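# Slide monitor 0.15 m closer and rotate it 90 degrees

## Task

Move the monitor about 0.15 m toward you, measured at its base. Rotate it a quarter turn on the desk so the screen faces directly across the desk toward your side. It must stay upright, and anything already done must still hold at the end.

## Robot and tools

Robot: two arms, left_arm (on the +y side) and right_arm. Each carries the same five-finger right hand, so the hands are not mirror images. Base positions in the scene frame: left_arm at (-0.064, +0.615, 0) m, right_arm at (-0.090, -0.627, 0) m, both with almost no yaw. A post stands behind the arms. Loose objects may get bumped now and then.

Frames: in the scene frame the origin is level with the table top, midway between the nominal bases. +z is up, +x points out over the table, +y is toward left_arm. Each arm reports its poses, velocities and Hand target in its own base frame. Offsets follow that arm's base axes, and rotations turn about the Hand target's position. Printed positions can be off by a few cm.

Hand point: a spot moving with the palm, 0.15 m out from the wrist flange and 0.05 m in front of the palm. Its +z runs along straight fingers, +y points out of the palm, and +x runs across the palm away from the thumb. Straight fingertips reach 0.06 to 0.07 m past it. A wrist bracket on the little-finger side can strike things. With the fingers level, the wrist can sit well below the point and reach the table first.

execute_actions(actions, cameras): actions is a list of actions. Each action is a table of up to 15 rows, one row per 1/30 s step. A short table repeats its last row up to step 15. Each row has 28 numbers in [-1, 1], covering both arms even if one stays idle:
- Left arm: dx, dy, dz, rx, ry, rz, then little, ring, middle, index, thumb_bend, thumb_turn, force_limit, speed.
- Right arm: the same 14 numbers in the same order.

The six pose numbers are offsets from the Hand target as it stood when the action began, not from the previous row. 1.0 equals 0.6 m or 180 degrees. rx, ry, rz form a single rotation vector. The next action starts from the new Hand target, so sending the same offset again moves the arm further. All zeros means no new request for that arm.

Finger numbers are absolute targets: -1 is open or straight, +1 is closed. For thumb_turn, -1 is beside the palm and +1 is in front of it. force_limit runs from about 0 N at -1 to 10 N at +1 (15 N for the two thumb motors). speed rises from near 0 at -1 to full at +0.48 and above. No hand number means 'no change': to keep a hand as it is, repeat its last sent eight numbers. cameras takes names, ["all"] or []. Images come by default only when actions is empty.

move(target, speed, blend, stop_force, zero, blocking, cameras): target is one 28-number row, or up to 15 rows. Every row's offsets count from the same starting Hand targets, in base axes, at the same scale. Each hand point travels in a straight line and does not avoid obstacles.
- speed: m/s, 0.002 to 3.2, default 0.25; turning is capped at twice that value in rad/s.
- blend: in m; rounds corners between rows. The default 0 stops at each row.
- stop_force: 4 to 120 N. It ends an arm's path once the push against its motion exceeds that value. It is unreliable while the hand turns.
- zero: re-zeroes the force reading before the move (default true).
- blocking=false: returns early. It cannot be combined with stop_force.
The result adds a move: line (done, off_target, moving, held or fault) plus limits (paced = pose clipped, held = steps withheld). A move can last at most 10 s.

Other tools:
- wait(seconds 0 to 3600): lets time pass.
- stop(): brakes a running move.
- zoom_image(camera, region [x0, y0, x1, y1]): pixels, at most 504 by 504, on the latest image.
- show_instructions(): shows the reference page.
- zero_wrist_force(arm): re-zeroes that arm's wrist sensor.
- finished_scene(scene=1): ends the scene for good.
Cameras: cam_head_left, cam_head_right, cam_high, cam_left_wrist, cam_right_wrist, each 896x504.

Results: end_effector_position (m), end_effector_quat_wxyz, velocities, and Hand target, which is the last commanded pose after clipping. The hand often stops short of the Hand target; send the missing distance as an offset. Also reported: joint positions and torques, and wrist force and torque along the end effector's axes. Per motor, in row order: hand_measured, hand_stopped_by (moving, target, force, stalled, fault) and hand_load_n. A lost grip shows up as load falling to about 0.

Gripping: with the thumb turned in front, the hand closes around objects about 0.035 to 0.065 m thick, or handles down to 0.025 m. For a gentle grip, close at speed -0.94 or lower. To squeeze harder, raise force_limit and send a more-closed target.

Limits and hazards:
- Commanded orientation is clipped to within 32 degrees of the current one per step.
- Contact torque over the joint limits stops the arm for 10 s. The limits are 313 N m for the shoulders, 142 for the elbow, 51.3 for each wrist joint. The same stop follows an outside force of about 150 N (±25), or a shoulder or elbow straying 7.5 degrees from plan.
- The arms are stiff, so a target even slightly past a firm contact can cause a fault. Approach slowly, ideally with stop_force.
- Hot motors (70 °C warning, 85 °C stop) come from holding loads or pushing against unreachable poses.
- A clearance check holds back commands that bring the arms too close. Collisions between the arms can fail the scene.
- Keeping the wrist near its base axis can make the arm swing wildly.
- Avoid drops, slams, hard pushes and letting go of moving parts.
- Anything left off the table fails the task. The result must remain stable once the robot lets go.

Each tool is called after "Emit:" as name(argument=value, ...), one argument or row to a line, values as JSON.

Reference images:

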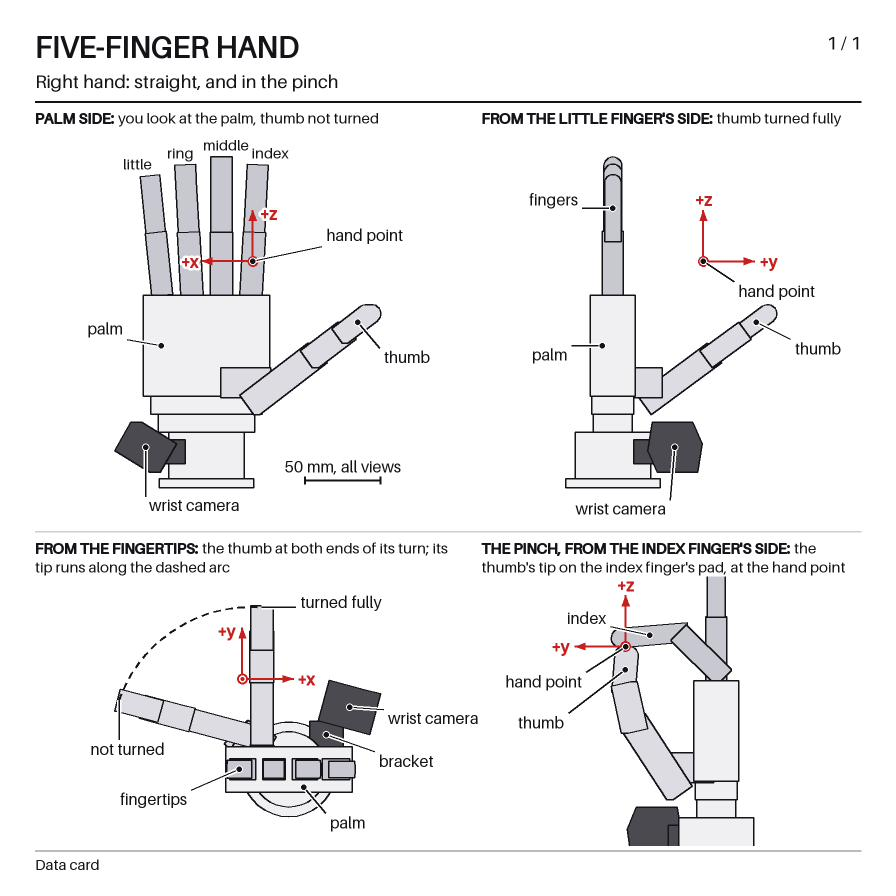

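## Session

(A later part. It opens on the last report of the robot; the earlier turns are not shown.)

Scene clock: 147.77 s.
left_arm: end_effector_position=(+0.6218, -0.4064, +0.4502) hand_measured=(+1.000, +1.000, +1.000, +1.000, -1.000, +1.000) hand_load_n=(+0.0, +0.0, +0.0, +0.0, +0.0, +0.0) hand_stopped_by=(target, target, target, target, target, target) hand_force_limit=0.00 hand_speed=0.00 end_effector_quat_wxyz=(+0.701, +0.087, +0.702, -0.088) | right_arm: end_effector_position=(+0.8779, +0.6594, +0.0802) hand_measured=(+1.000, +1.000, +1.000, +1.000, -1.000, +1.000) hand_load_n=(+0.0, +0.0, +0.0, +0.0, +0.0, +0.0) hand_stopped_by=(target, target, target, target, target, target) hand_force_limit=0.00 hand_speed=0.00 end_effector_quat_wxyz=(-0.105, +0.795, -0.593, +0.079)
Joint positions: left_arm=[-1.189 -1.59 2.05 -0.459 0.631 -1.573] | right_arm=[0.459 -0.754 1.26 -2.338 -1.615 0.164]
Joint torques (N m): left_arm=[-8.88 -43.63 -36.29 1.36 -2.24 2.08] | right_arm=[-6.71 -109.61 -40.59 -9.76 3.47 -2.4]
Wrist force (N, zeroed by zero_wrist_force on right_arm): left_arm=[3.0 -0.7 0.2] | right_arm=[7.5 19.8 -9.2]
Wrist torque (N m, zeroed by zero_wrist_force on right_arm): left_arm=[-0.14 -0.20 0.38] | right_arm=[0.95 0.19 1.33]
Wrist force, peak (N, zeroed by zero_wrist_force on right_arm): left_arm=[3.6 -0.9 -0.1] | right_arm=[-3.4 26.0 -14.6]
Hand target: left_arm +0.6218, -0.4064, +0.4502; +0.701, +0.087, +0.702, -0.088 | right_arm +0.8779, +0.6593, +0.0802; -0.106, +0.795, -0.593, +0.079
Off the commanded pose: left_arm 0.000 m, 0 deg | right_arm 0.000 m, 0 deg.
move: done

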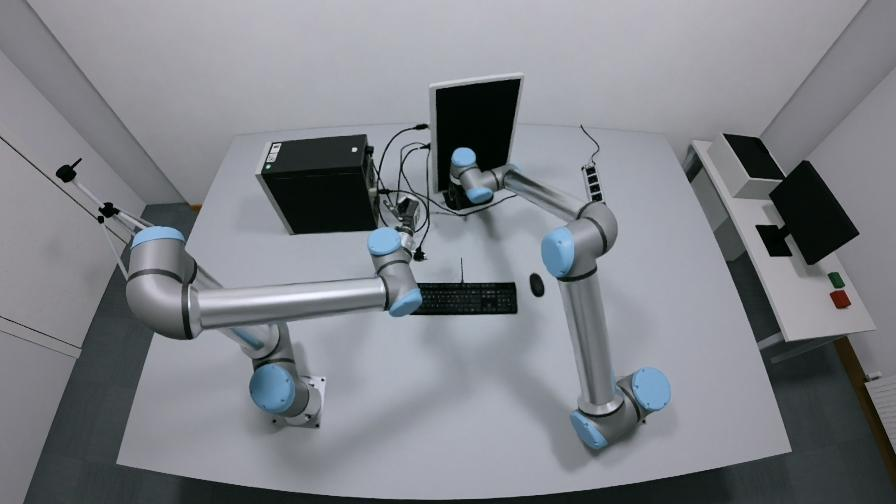

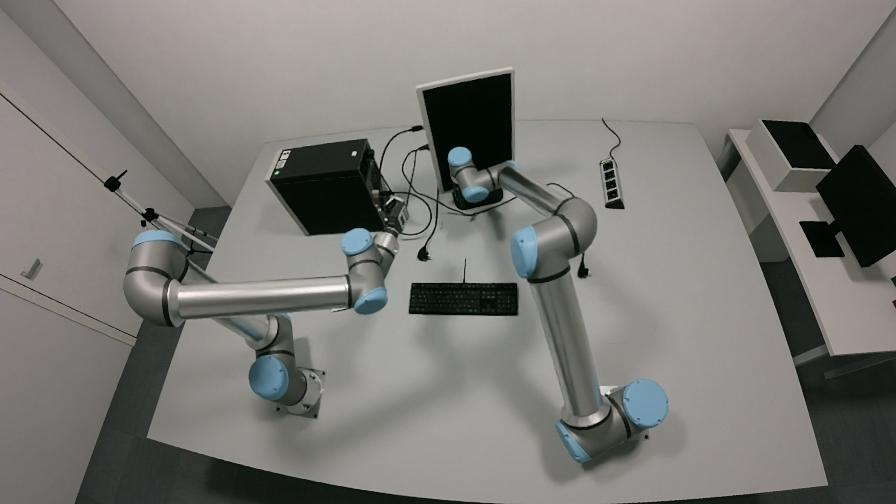

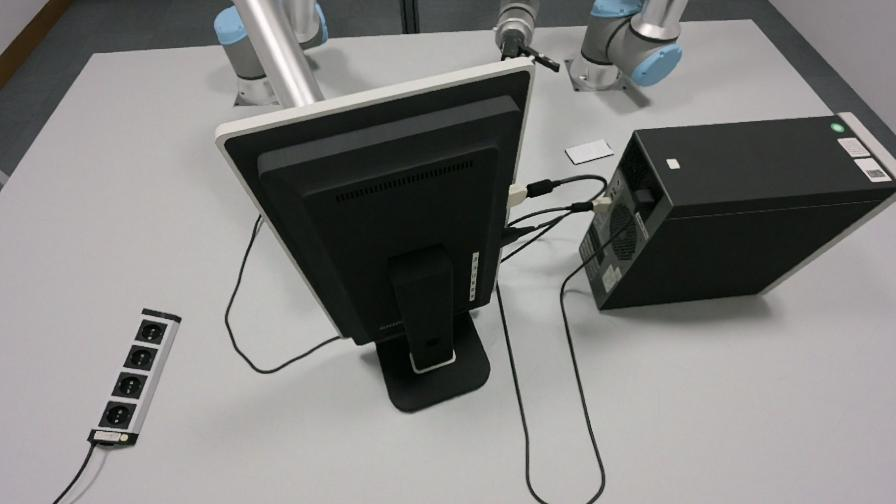

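Emit:
move(
  target=[
    [0,0,0,0,0,0,1,1,1,1,-1,1,0,0,0.068,0.0867,0,0,0,-0.083,1,1,1,1,-1,1,0,0],
  ],
  speed=0.05,
  cameras=["cam_head_left","cam_head_right","cam_high"],
)

Scene clock: 151.53 s.
left_arm: end_effector_position=(+0.6218, -0.4064, +0.4502) hand_measured=(+1.000, +1.000, +1.000, +1.000, -1.000, +1.000) hand_load_n=(+0.0, +0.0, +0.0, +0.0, +0.0, +0.0) hand_stopped_by=(target, target, target, target, target, target) hand_force_limit=0.00 hand_speed=0.00 end_effector_quat_wxyz=(+0.701, +0.087, +0.702, -0.088) | right_arm: end_effector_position=(+0.9187, +0.7114, +0.0801) hand_measured=(+1.000, +1.000, +1.000, +1.000, -1.000, +1.000) hand_load_n=(+0.0, +0.0, +0.0, +0.0, +0.0, +0.5) hand_stopped_by=(target, target, target, target, target, target) hand_force_limit=0.00 hand_speed=0.00 end_effector_quat_wxyz=(-0.094, +0.711, -0.691, +0.092)
Joint positions: left_arm=[-1.189 -1.59 2.05 -0.459 0.631 -1.573] | right_arm=[0.489 -0.664 1.083 -2.228 -1.688 0.446]
Joint torques (N m): left_arm=[-10.09 -43.05 -36.29 1.22 -2.11 2.01] | right_arm=[-7.41 -116.68 -42.47 -9.95 1.82 -2.36]
Wrist force (N, zeroed by zero_wrist_force on right_arm): left_arm=[2.9 -0.5 0.1] | right_arm=[6.9 19.5 -7.4]
Wrist torque (N m, zeroed by zero_wrist_force on right_arm): left_arm=[-0.11 -0.20 0.38] | right_arm=[0.83 0.23 1.62]
Wrist force, peak (N, zeroed by zero_wrist_force on right_arm): left_arm=[3.4 -0.6 -0.1] | right_arm=[9.8 28.8 -12.9]
Hand target: left_arm +0.6218, -0.4064, +0.4502; +0.701, +0.087, +0.702, -0.088 | right_arm +0.9187, +0.7113, +0.0802; -0.094, +0.711, -0.691, +0.092
Off the commanded pose: left_arm 0.000 m, 0 deg | right_arm 0.000 m, 0 deg.
move: done

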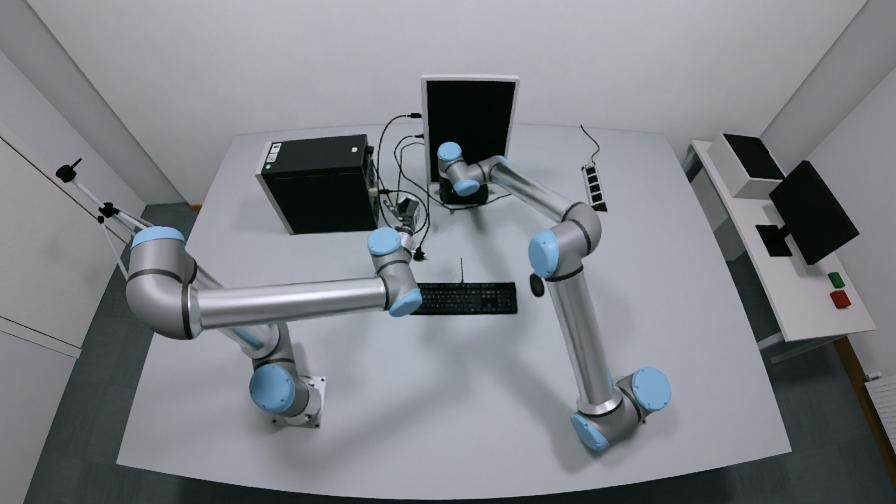

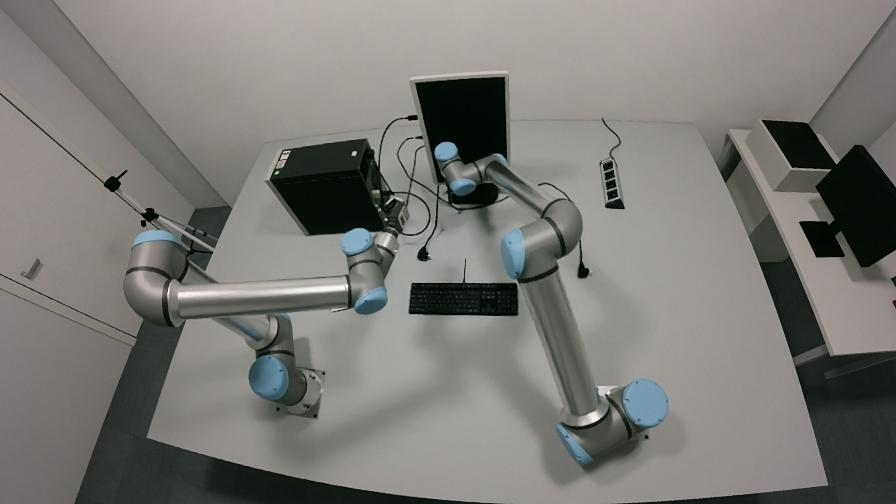

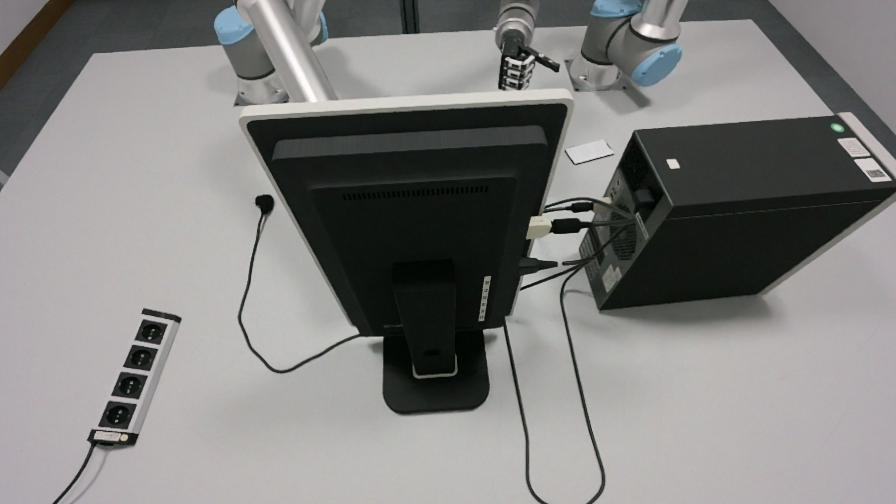

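Emit:
zoom_image(
  camera="cam_head_left",
  region=[350, 60, 540, 280],
)

Emit:
zoom_image(
  camera="cam_high",
  region=[440, 140, 680, 380],
)

Emit:
zoom_image(
  camera="cam_head_right",
  region=[350, 60, 560, 280],
)

Scaled by 2.291.

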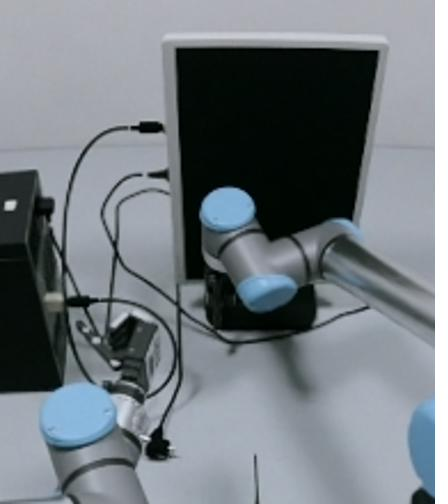

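Scaled by 2.100.

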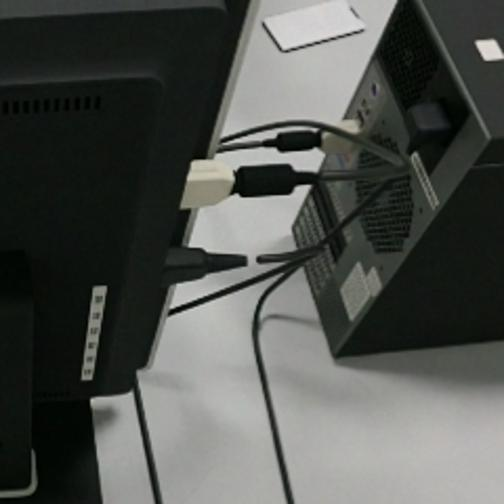

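Scaled by 2.291.

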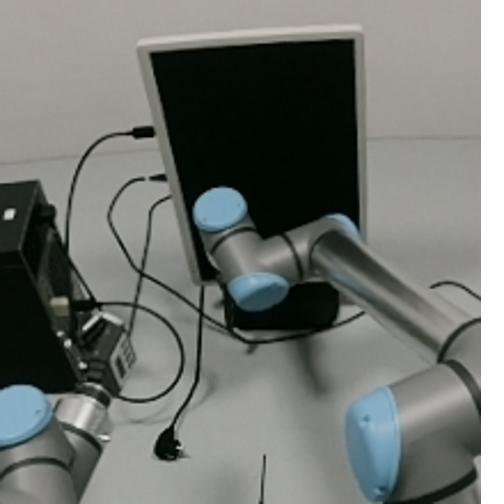

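Emit:
wait(
  seconds=0.1,
  cameras=["cam_left_wrist","cam_right_wrist"],
)

Scene clock: 170.50 s.
left_arm: end_effector_position=(+0.6218, -0.4064, +0.4502) hand_measured=(+1.000, +1.000, +1.000, +1.000, -1.000, +1.000) hand_load_n=(+0.0, +0.0, +0.0, +0.0, +0.0, -0.5) hand_stopped_by=(target, target, target, target, target, target) hand_force_limit=0.00 hand_speed=0.00 end_effector_quat_wxyz=(+0.701, +0.087, +0.702, -0.088) | right_arm: end_effector_position=(+0.9187, +0.7113, +0.0802) hand_measured=(+1.000, +1.000, +1.000, +1.000, -1.000, +1.000) hand_load_n=(+0.0, +0.0, +0.0, +0.0, +0.0, +0.0) hand_stopped_by=(target, target, target, target, target, target) hand_force_limit=0.00 hand_speed=0.00 end_effector_quat_wxyz=(-0.094, +0.711, -0.691, +0.092)
Joint positions: left_arm=[-1.189 -1.59 2.05 -0.459 0.631 -1.573] | right_arm=[0.489 -0.664 1.083 -2.228 -1.687 0.446]
Joint torques (N m): left_arm=[-9.53 -43.73 -35.85 1.23 -2.22 2.11] | right_arm=[-22.09 -119 -46.22 -6.07 -0.24 -0.04]
Wrist force (N, zeroed by zero_wrist_force on right_arm): left_arm=[3.1 -0.4 0.2] | right_arm=[4.0 17.1 -3.5]
Wrist torque (N m, zeroed by zero_wrist_force on right_arm): left_arm=[-0.09 -0.22 0.40] | right_arm=[0.53 0.13 1.30]
Wrist force, peak (N, zeroed by zero_wrist_force on right_arm): left_arm=[3.4 -0.7 -0.5] | right_arm=[6.6 19.1 -7.5]
Hand target: left_arm +0.6218, -0.4064, +0.4502; +0.701, +0.087, +0.702, -0.088 | right_arm +0.9187, +0.7113, +0.0802; -0.094, +0.711, -0.691, +0.092
Off the commanded pose: left_arm 0.000 m, 0 deg | right_arm 0.000 m, 0 deg.
wait: 0.10 s; at rest from the start

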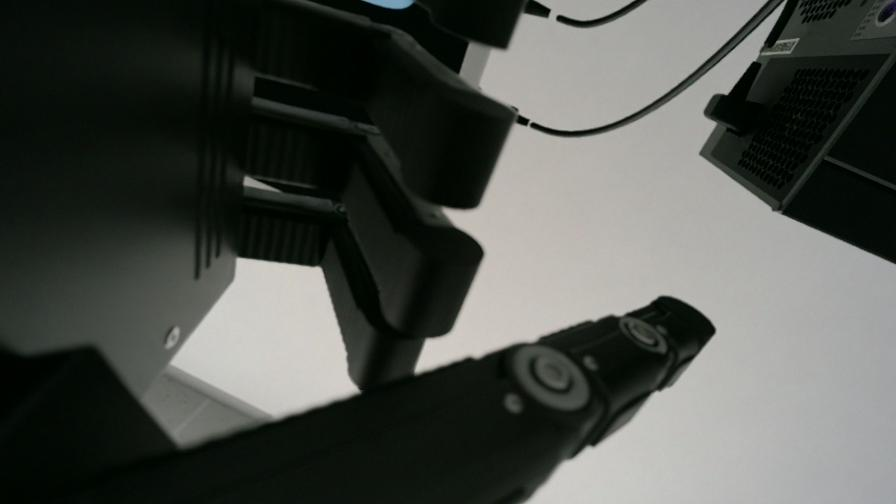

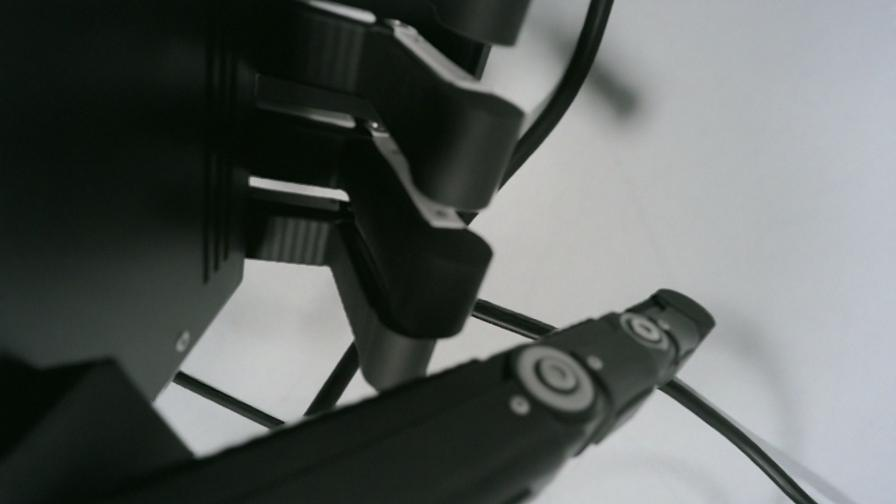

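Emit:
move(
  target=[
    [0,0,0,-0.485,0.122,0,1,1,1,1,-1,1,0,0,-0.2,-0.005,0.05,0,0,0,1,1,1,1,-1,1,0,0],
    [0,0,0,-0.916,0.230,0,1,1,1,1,-1,1,0,0,-0.365,-0.527,0.367,0,0,0,1,1,1,1,-1,1,0,0],
    [0,0,0,-0.9934,0.1149,0,1,1,1,1,-1,1,0,0,-0.223,-0.857,0.45,0.4152,0.3287,0.3164,1,1,1,1,-1,1,0,0],
  ],
  speed=0.4,
  blend=[0.03,0.04,0],
  cameras=["cam_head_left","cam_high","cam_left_wrist"],
)

Scene clock: 183.87 s.
left_arm: end_effector_position=(+0.6218, -0.4065, +0.4502) hand_measured=(+1.000, +1.000, +1.000, +1.000, -1.000, +1.000) hand_load_n=(+0.0, +0.0, +0.0, +0.0, +0.0, +0.0) hand_stopped_by=(target, target, target, target, target, target) hand_force_limit=0.00 hand_speed=0.00 end_effector_quat_wxyz=(-0.006, +0.707, +0.007, +0.707) | right_arm: end_effector_position=(+0.7849, +0.1973, +0.3502) hand_measured=(+1.000, +1.000, +1.000, +1.000, -1.000, +1.000) hand_load_n=(+0.0, +0.0, +0.0, +0.0, -0.5, -0.5) hand_stopped_by=(target, target, target, target, target, target) hand_force_limit=0.00 hand_speed=0.00 end_effector_quat_wxyz=(-0.183, +0.683, -0.183, -0.683)
Joint positions: left_arm=[-1.139 -1.69 2.026 -0.338 0.414 -4.712] | right_arm=[-0.056 -0.671 0.887 -0.215 -1.103 -1.571]
Joint torques (N m): left_arm=[8.26 -37.12 -39.06 -0.55 2.11 2.58] | right_arm=[-14.13 -93.92 -40.51 3.75 0.4 -0.76]
Wrist force (N, zeroed by zero_wrist_force on right_arm): left_arm=[-2.1 0.6 -1.1] | right_arm=[-1.6 0.5 0.0]
Wrist torque (N m, zeroed by zero_wrist_force on right_arm): left_arm=[0.20 0.28 0.05] | right_arm=[-0.05 0.33 -0.20]
Wrist force, peak (N, zeroed by zero_wrist_force on right_arm): left_arm=[3.5 -0.9 0.0] | right_arm=[3.8 17.3 -3.4]
Hand target: left_arm +0.6218, -0.4064, +0.4502; -0.006, +0.707, +0.007, +0.707 | right_arm +0.7849, +0.1971, +0.3502; -0.183, +0.683, -0.183, -0.683
Off the commanded pose: left_arm 0.000 m, 0 deg | right_arm 0.000 m, 0 deg.
move: done

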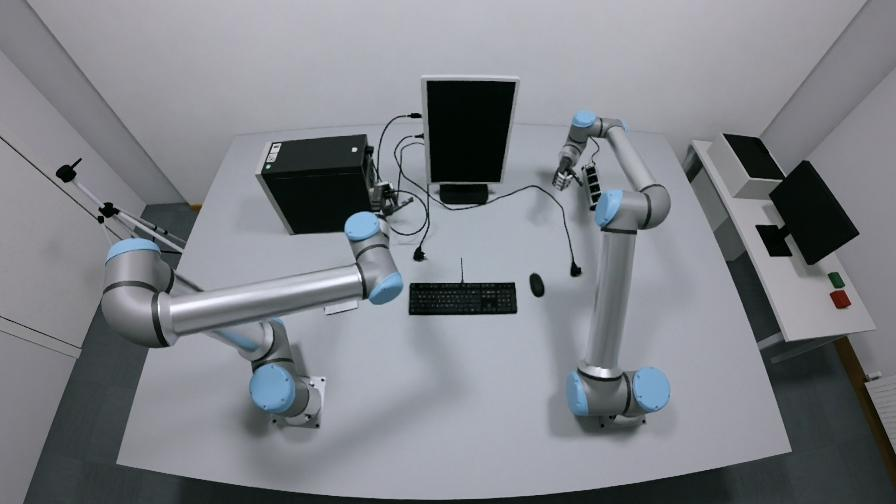

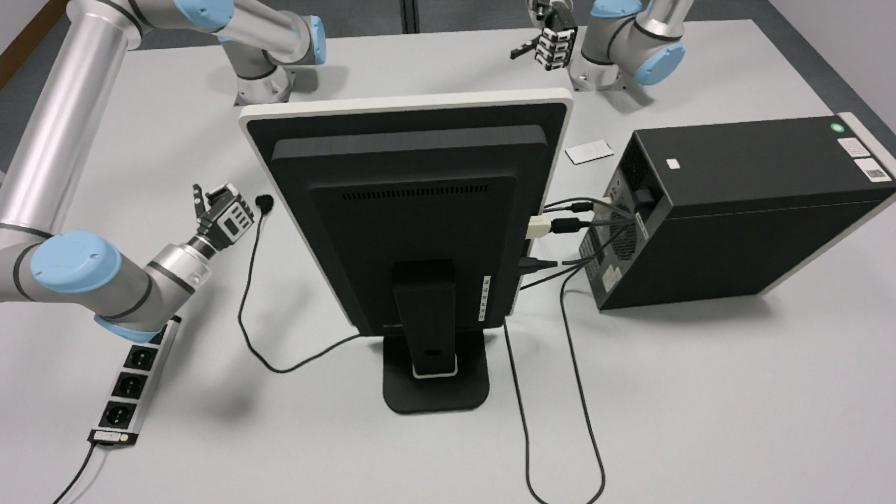

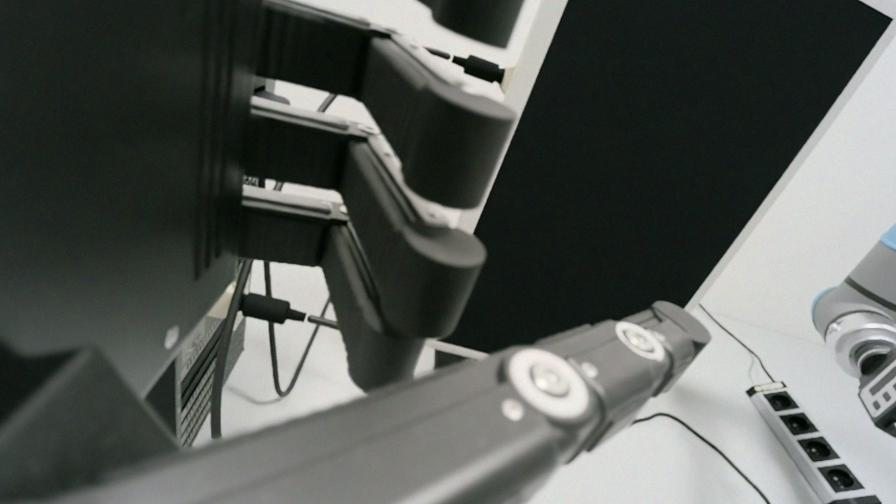

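Emit:
move(
  target=[
    [0,0,0,0,0,0,-1,-1,-1,-1,-1,-1,0,0,0.383,0.01,-0.167,0,0,-0.333,1,1,1,1,-1,1,0,0],
    [0,0,0,0,0,0,-1,-1,-1,-1,-1,-1,0,0,0.415,0.061,-0.3,0,0,-0.333,-1,-1,-1,-1,-1,1,0,0],
  ],
  speed=0.25,
  cameras=["all"],
)

Scene clock: 189.47 s.
left_arm: end_effector_position=(+0.6218, -0.4064, +0.4502) hand_measured=(-1.000, -1.000, -1.000, -1.000, -1.000, -1.000) hand_load_n=(+0.0, +0.0, +0.0, +0.0, +0.0, +0.0) hand_stopped_by=(target, target, target, target, target, target) hand_force_limit=0.00 hand_speed=0.00 end_effector_quat_wxyz=(-0.006, +0.707, +0.007, +0.707) | right_arm: end_effector_position=(+1.0339, +0.2337, +0.1702) hand_measured=(-1.000, -1.000, -1.000, -1.000, -1.000, +1.000) hand_load_n=(+0.0, +0.0, +0.0, +0.0, +0.0, +0.0) hand_stopped_by=(target, target, target, target, target, target) hand_force_limit=0.00 hand_speed=0.00 end_effector_quat_wxyz=(+0.500, -0.500, +0.500, +0.500)
Joint positions: left_arm=[-1.139 -1.69 2.026 -0.338 0.414 -4.712] | right_arm=[-0.19 -0.471 0.828 -0.35 -0.191 -1.577]
Joint torques (N m): left_arm=[6.53 -34.9 -40.4 -1 -1.79 1.82] | right_arm=[-13.91 -99.93 -30.67 -1.43 -1.1 -0.98]
Wrist force (N, zeroed by zero_wrist_force on right_arm): left_arm=[-1.6 0.7 -1.1] | right_arm=[-1.2 0.7 -0.1]
Wrist torque (N m, zeroed by zero_wrist_force on right_arm): left_arm=[0.22 0.18 0.02] | right_arm=[0.00 0.32 -0.12]
Wrist force, peak (N, zeroed by zero_wrist_force on right_arm): left_arm=[-2.1 0.4 -1.6] | right_arm=[-3.7 1.0 -1.0]
Hand target: left_arm +0.6218, -0.4064, +0.4502; -0.006, +0.707, +0.007, +0.707 | right_arm +1.0339, +0.2337, +0.1702; +0.500, -0.500, +0.500, +0.500
Off the commanded pose: left_arm 0.000 m, 0 deg | right_arm 0.000 m, 0 deg.
move: done

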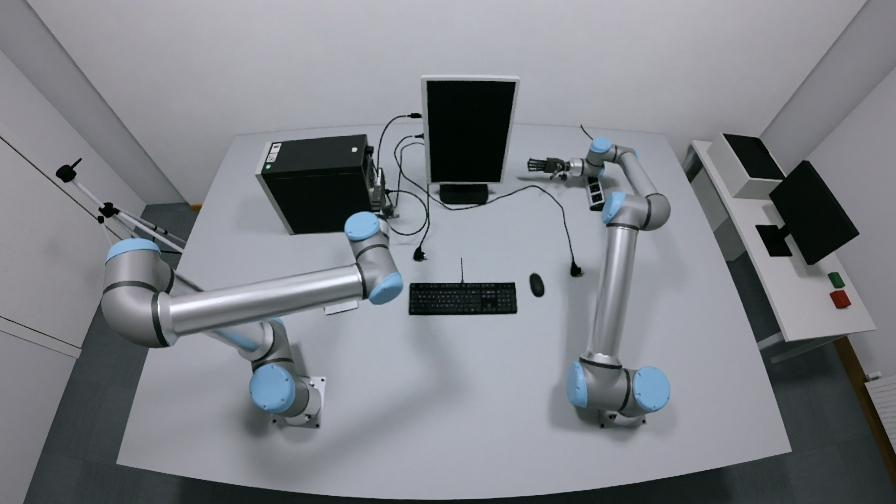

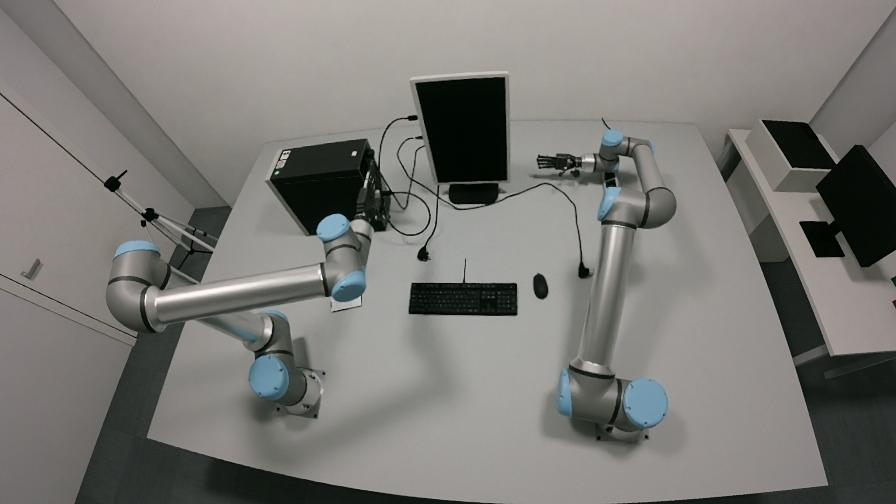

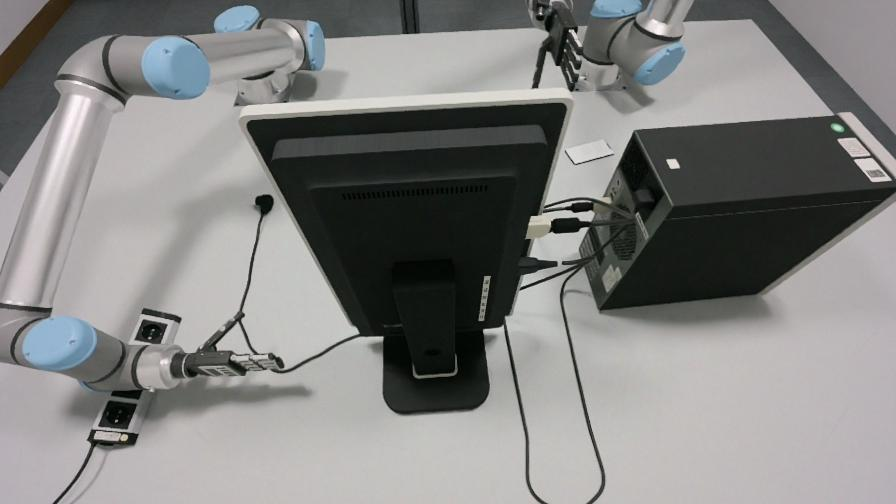

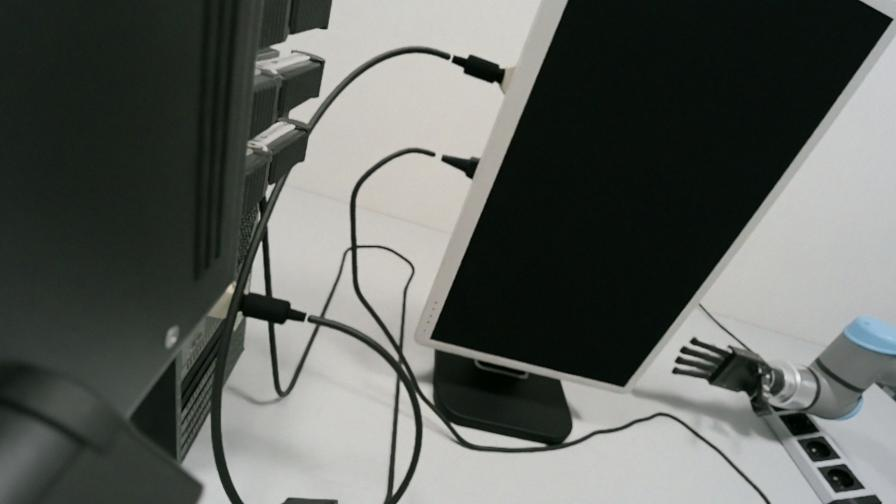

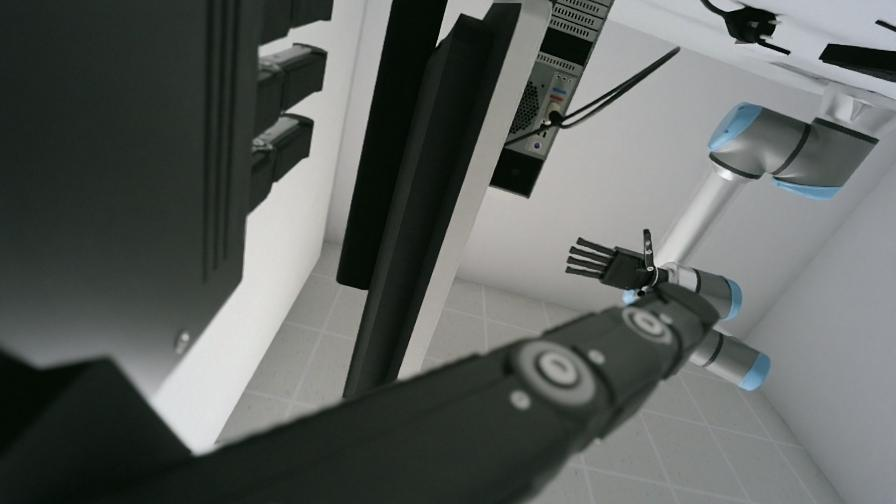

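Emit:
zero_wrist_force(
  arm="right_arm",
)

Emit:
move(
  target=[0,0,0,0,0,0,-1,-1,-1,-1,-1,-1,0,0,-0.0085,0.325,0,0,0,0,-1,-1,-1,-1,-1,1,0,0],
  speed=0.05,
  stop_force=10,
  cameras=["cam_head_left","cam_high","cam_left_wrist","cam_right_wrist"],
)

Wrist force sensor zeroed.

Scene clock: 199.17 s.
left_arm: end_effector_position=(+0.6218, -0.4064, +0.4502) hand_measured=(-1.000, -1.000, -1.000, -1.000, -1.000, -1.000) hand_load_n=(+0.0, +0.0, +0.0, +0.0, +0.0, +0.0) hand_stopped_by=(target, target, target, target, target, target) hand_force_limit=0.00 hand_speed=0.00 end_effector_quat_wxyz=(-0.006, +0.707, +0.007, +0.707) | right_arm: end_effector_position=(+1.0288, +0.4287, +0.1702) hand_measured=(-1.000, -1.000, -1.000, -1.000, -1.000, +1.000) hand_load_n=(+0.0, +0.0, +0.0, +0.0, +0.0, +0.0) hand_stopped_by=(target, target, target, target, target, target) hand_force_limit=0.00 hand_speed=0.00 end_effector_quat_wxyz=(+0.500, -0.500, +0.500, +0.500)
Joint positions: left_arm=[-1.139 -1.69 2.026 -0.338 0.414 -4.712] | right_arm=[-0.012 -0.448 0.782 -0.291 -0.012 -1.613]
Joint torques (N m): left_arm=[2.89 -29.19 -50.01 -0.16 -1.83 0.28] | right_arm=[-15.57 -95.02 -44.9 0.69 -1.79 -0.49]
Wrist force (N, zeroed by zero_wrist_force on right_arm): left_arm=[-1.4 0.7 -1.4] | right_arm=[0.1 -0.1 -0.2]
Wrist torque (N m, zeroed by zero_wrist_force on right_arm): left_arm=[0.24 0.17 0.03] | right_arm=[-0.02 -0.03 0.12]
Wrist force, peak (N, zeroed by zero_wrist_force on right_arm): left_arm=[-2.3 0.7 -1.2] | right_arm=[-0.2 -0.3 -1.5]
Hand target: left_arm +0.6218, -0.4064, +0.4502; -0.006, +0.707, +0.007, +0.707 | right_arm +1.0288, +0.4287, +0.1702; +0.500, -0.500, +0.500, +0.500
Off the commanded pose: left_arm 0.000 m, 0 deg | right_arm 0.000 m, 0 deg.
move: done

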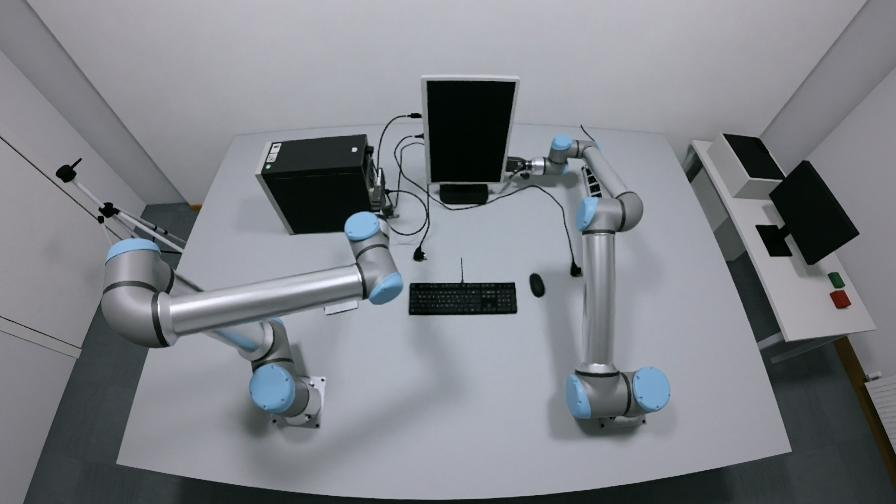

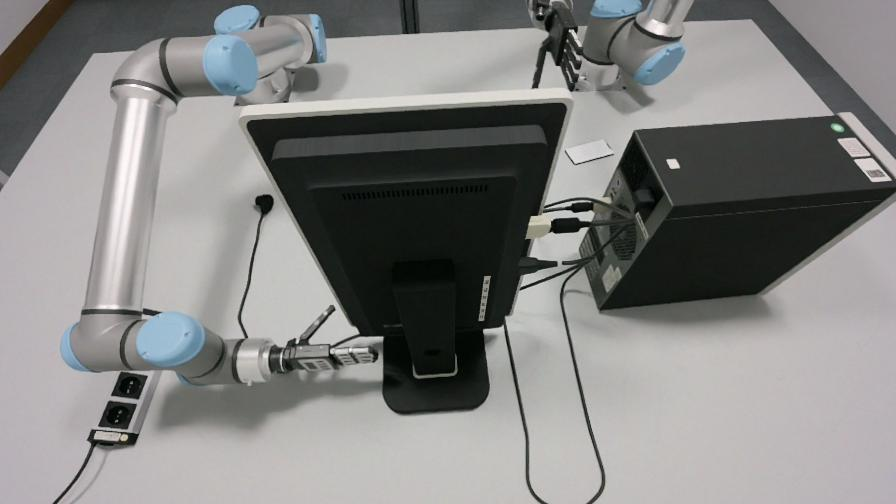

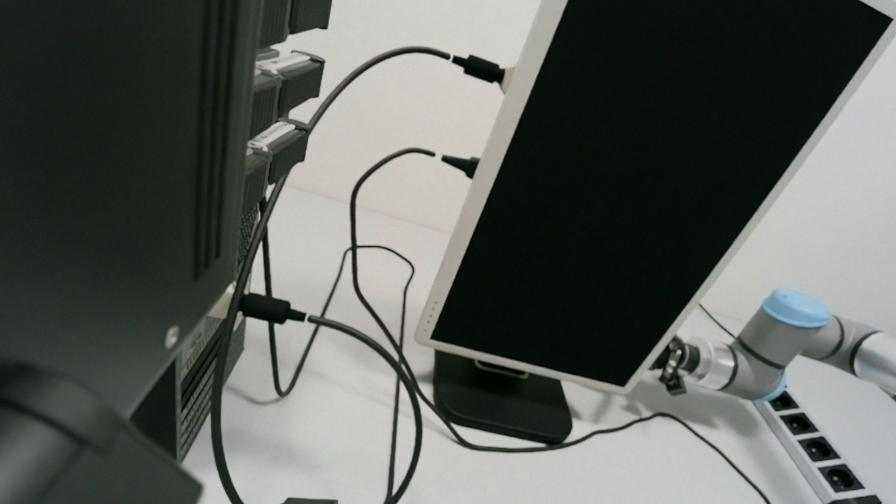

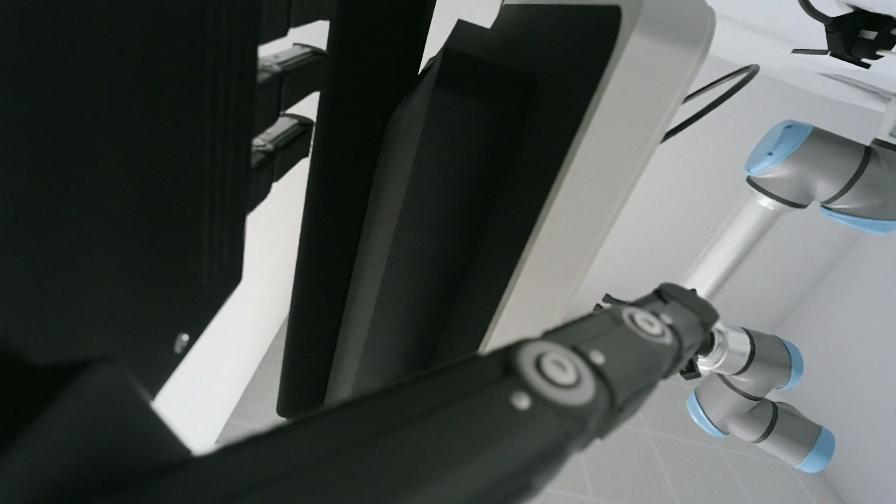

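Emit:
move(
  target=[
    [0.118,-0.197,-0.083,0,0.1944,0,-1,-1,-1,-1,-1,-1,0,0,0,0,0,0,0,0,-1,-1,-1,-1,-1,1,0,0],
    [0.418,-0.158,-0.35,0,0.1944,0,-1,-1,-1,-1,-1,-1,0,0,0,0,0,0,0,0,-1,-1,-1,-1,-1,1,0,0],
  ],
  speed=0.2,
  blend=[0.03,0],
  cameras=["all"],
)

Scene clock: 205.00 s.
left_arm: end_effector_position=(+0.8726, -0.5012, +0.2403) hand_measured=(-1.000, -1.000, -1.000, -1.000, -1.000, -1.000) hand_load_n=(+0.0, +0.0, +0.0, +0.0, +0.0, +0.0) hand_stopped_by=(target, target, target, target, target, target) hand_force_limit=0.00 hand_speed=0.00 end_effector_quat_wxyz=(-0.008, +0.887, +0.005, +0.462) | right_arm: end_effector_position=(+1.0288, +0.4287, +0.1702) hand_measured=(-1.000, -1.000, -1.000, -1.000, -1.000, +1.000) hand_load_n=(+0.0, +0.0, +0.0, +0.0, +0.0, -0.5) hand_stopped_by=(target, target, target, target, target, target) hand_force_limit=0.00 hand_speed=0.00 end_effector_quat_wxyz=(+0.500, -0.500, +0.500, +0.500)
Joint positions: left_arm=[-0.805 -0.995 1.337 0.458 0.923 -5.258] | right_arm=[-0.012 -0.448 0.782 -0.291 -0.012 -1.613]
Joint torques (N m): left_arm=[3.45 -70.73 -32.39 3.34 -3.61 -3.19] | right_arm=[-14.75 -112.31 -33.17 -2.09 -2.12 1.38]
Wrist force (N, zeroed by zero_wrist_force on right_arm): left_arm=[-0.7 0.2 -0.2] | right_arm=[-0.1 0.0 -0.2]
Wrist torque (N m, zeroed by zero_wrist_force on right_arm): left_arm=[0.12 0.13 0.18] | right_arm=[0.00 0.00 0.11]
Wrist force, peak (N, zeroed by zero_wrist_force on right_arm): left_arm=[-1.9 -0.4 -1.8] | right_arm=[-0.5 -0.1 -0.2]
Hand target: left_arm +0.8726, -0.5012, +0.2402; -0.008, +0.887, +0.005, +0.462 | right_arm +1.0288, +0.4287, +0.1702; +0.500, -0.500, +0.500, +0.500
Off the commanded pose: left_arm 0.000 m, 0 deg | right_arm 0.000 m, 0 deg.
move: done

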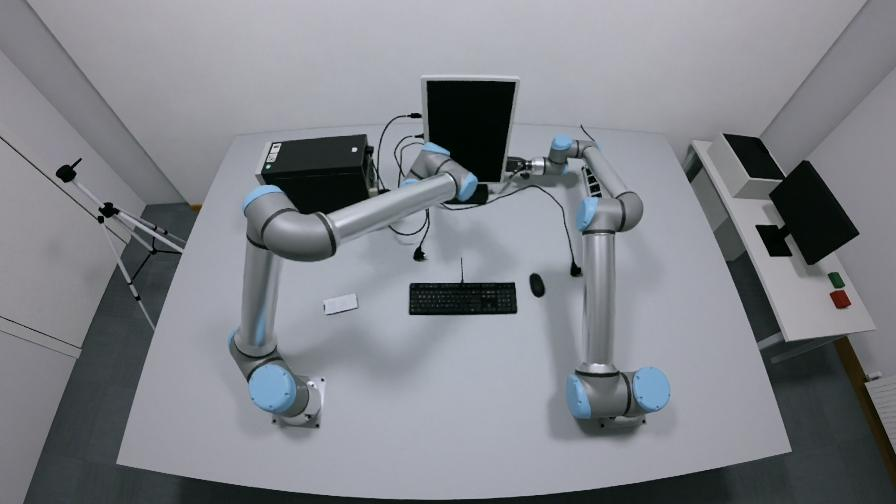

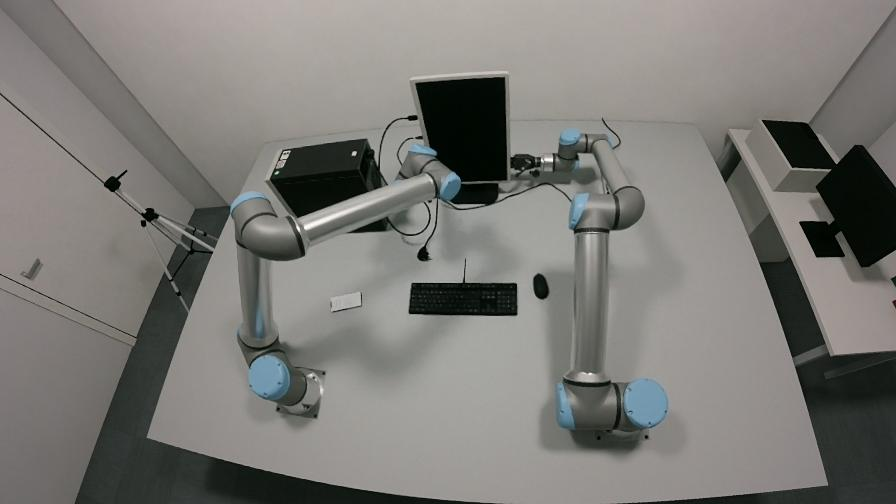

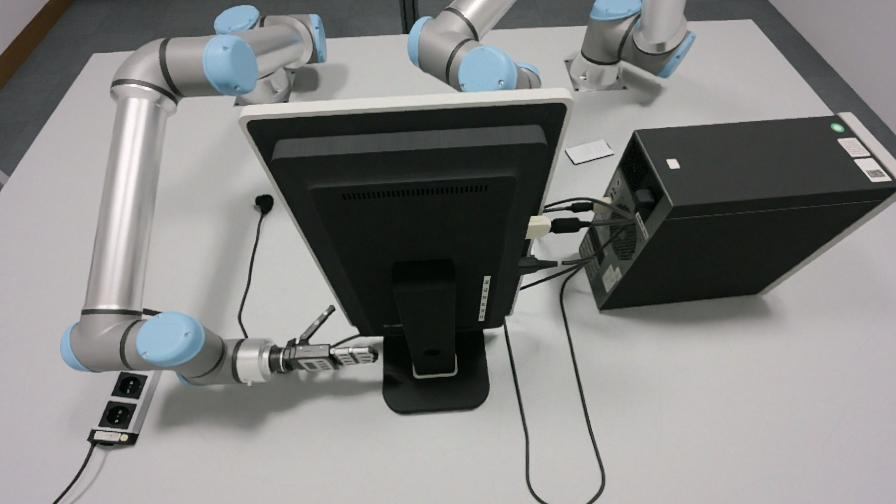

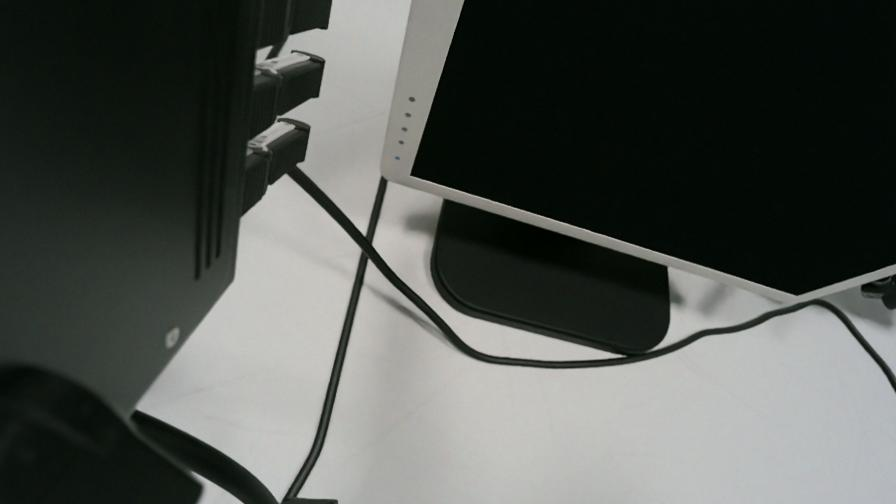

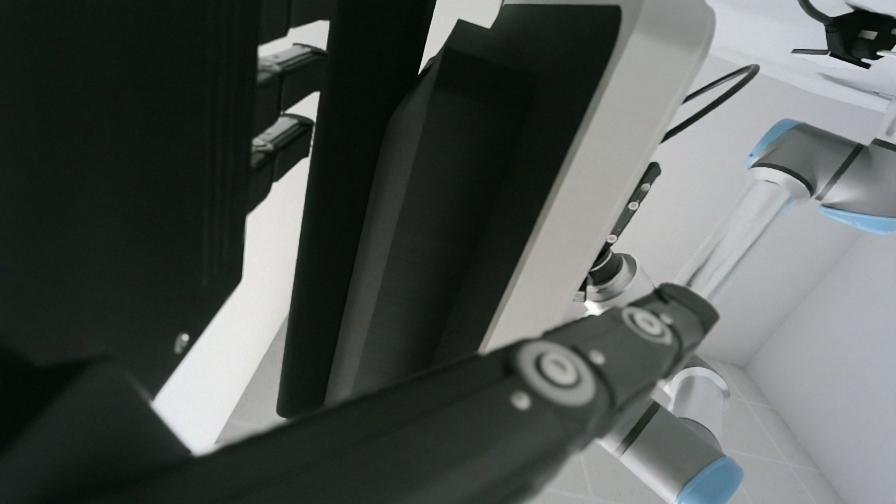

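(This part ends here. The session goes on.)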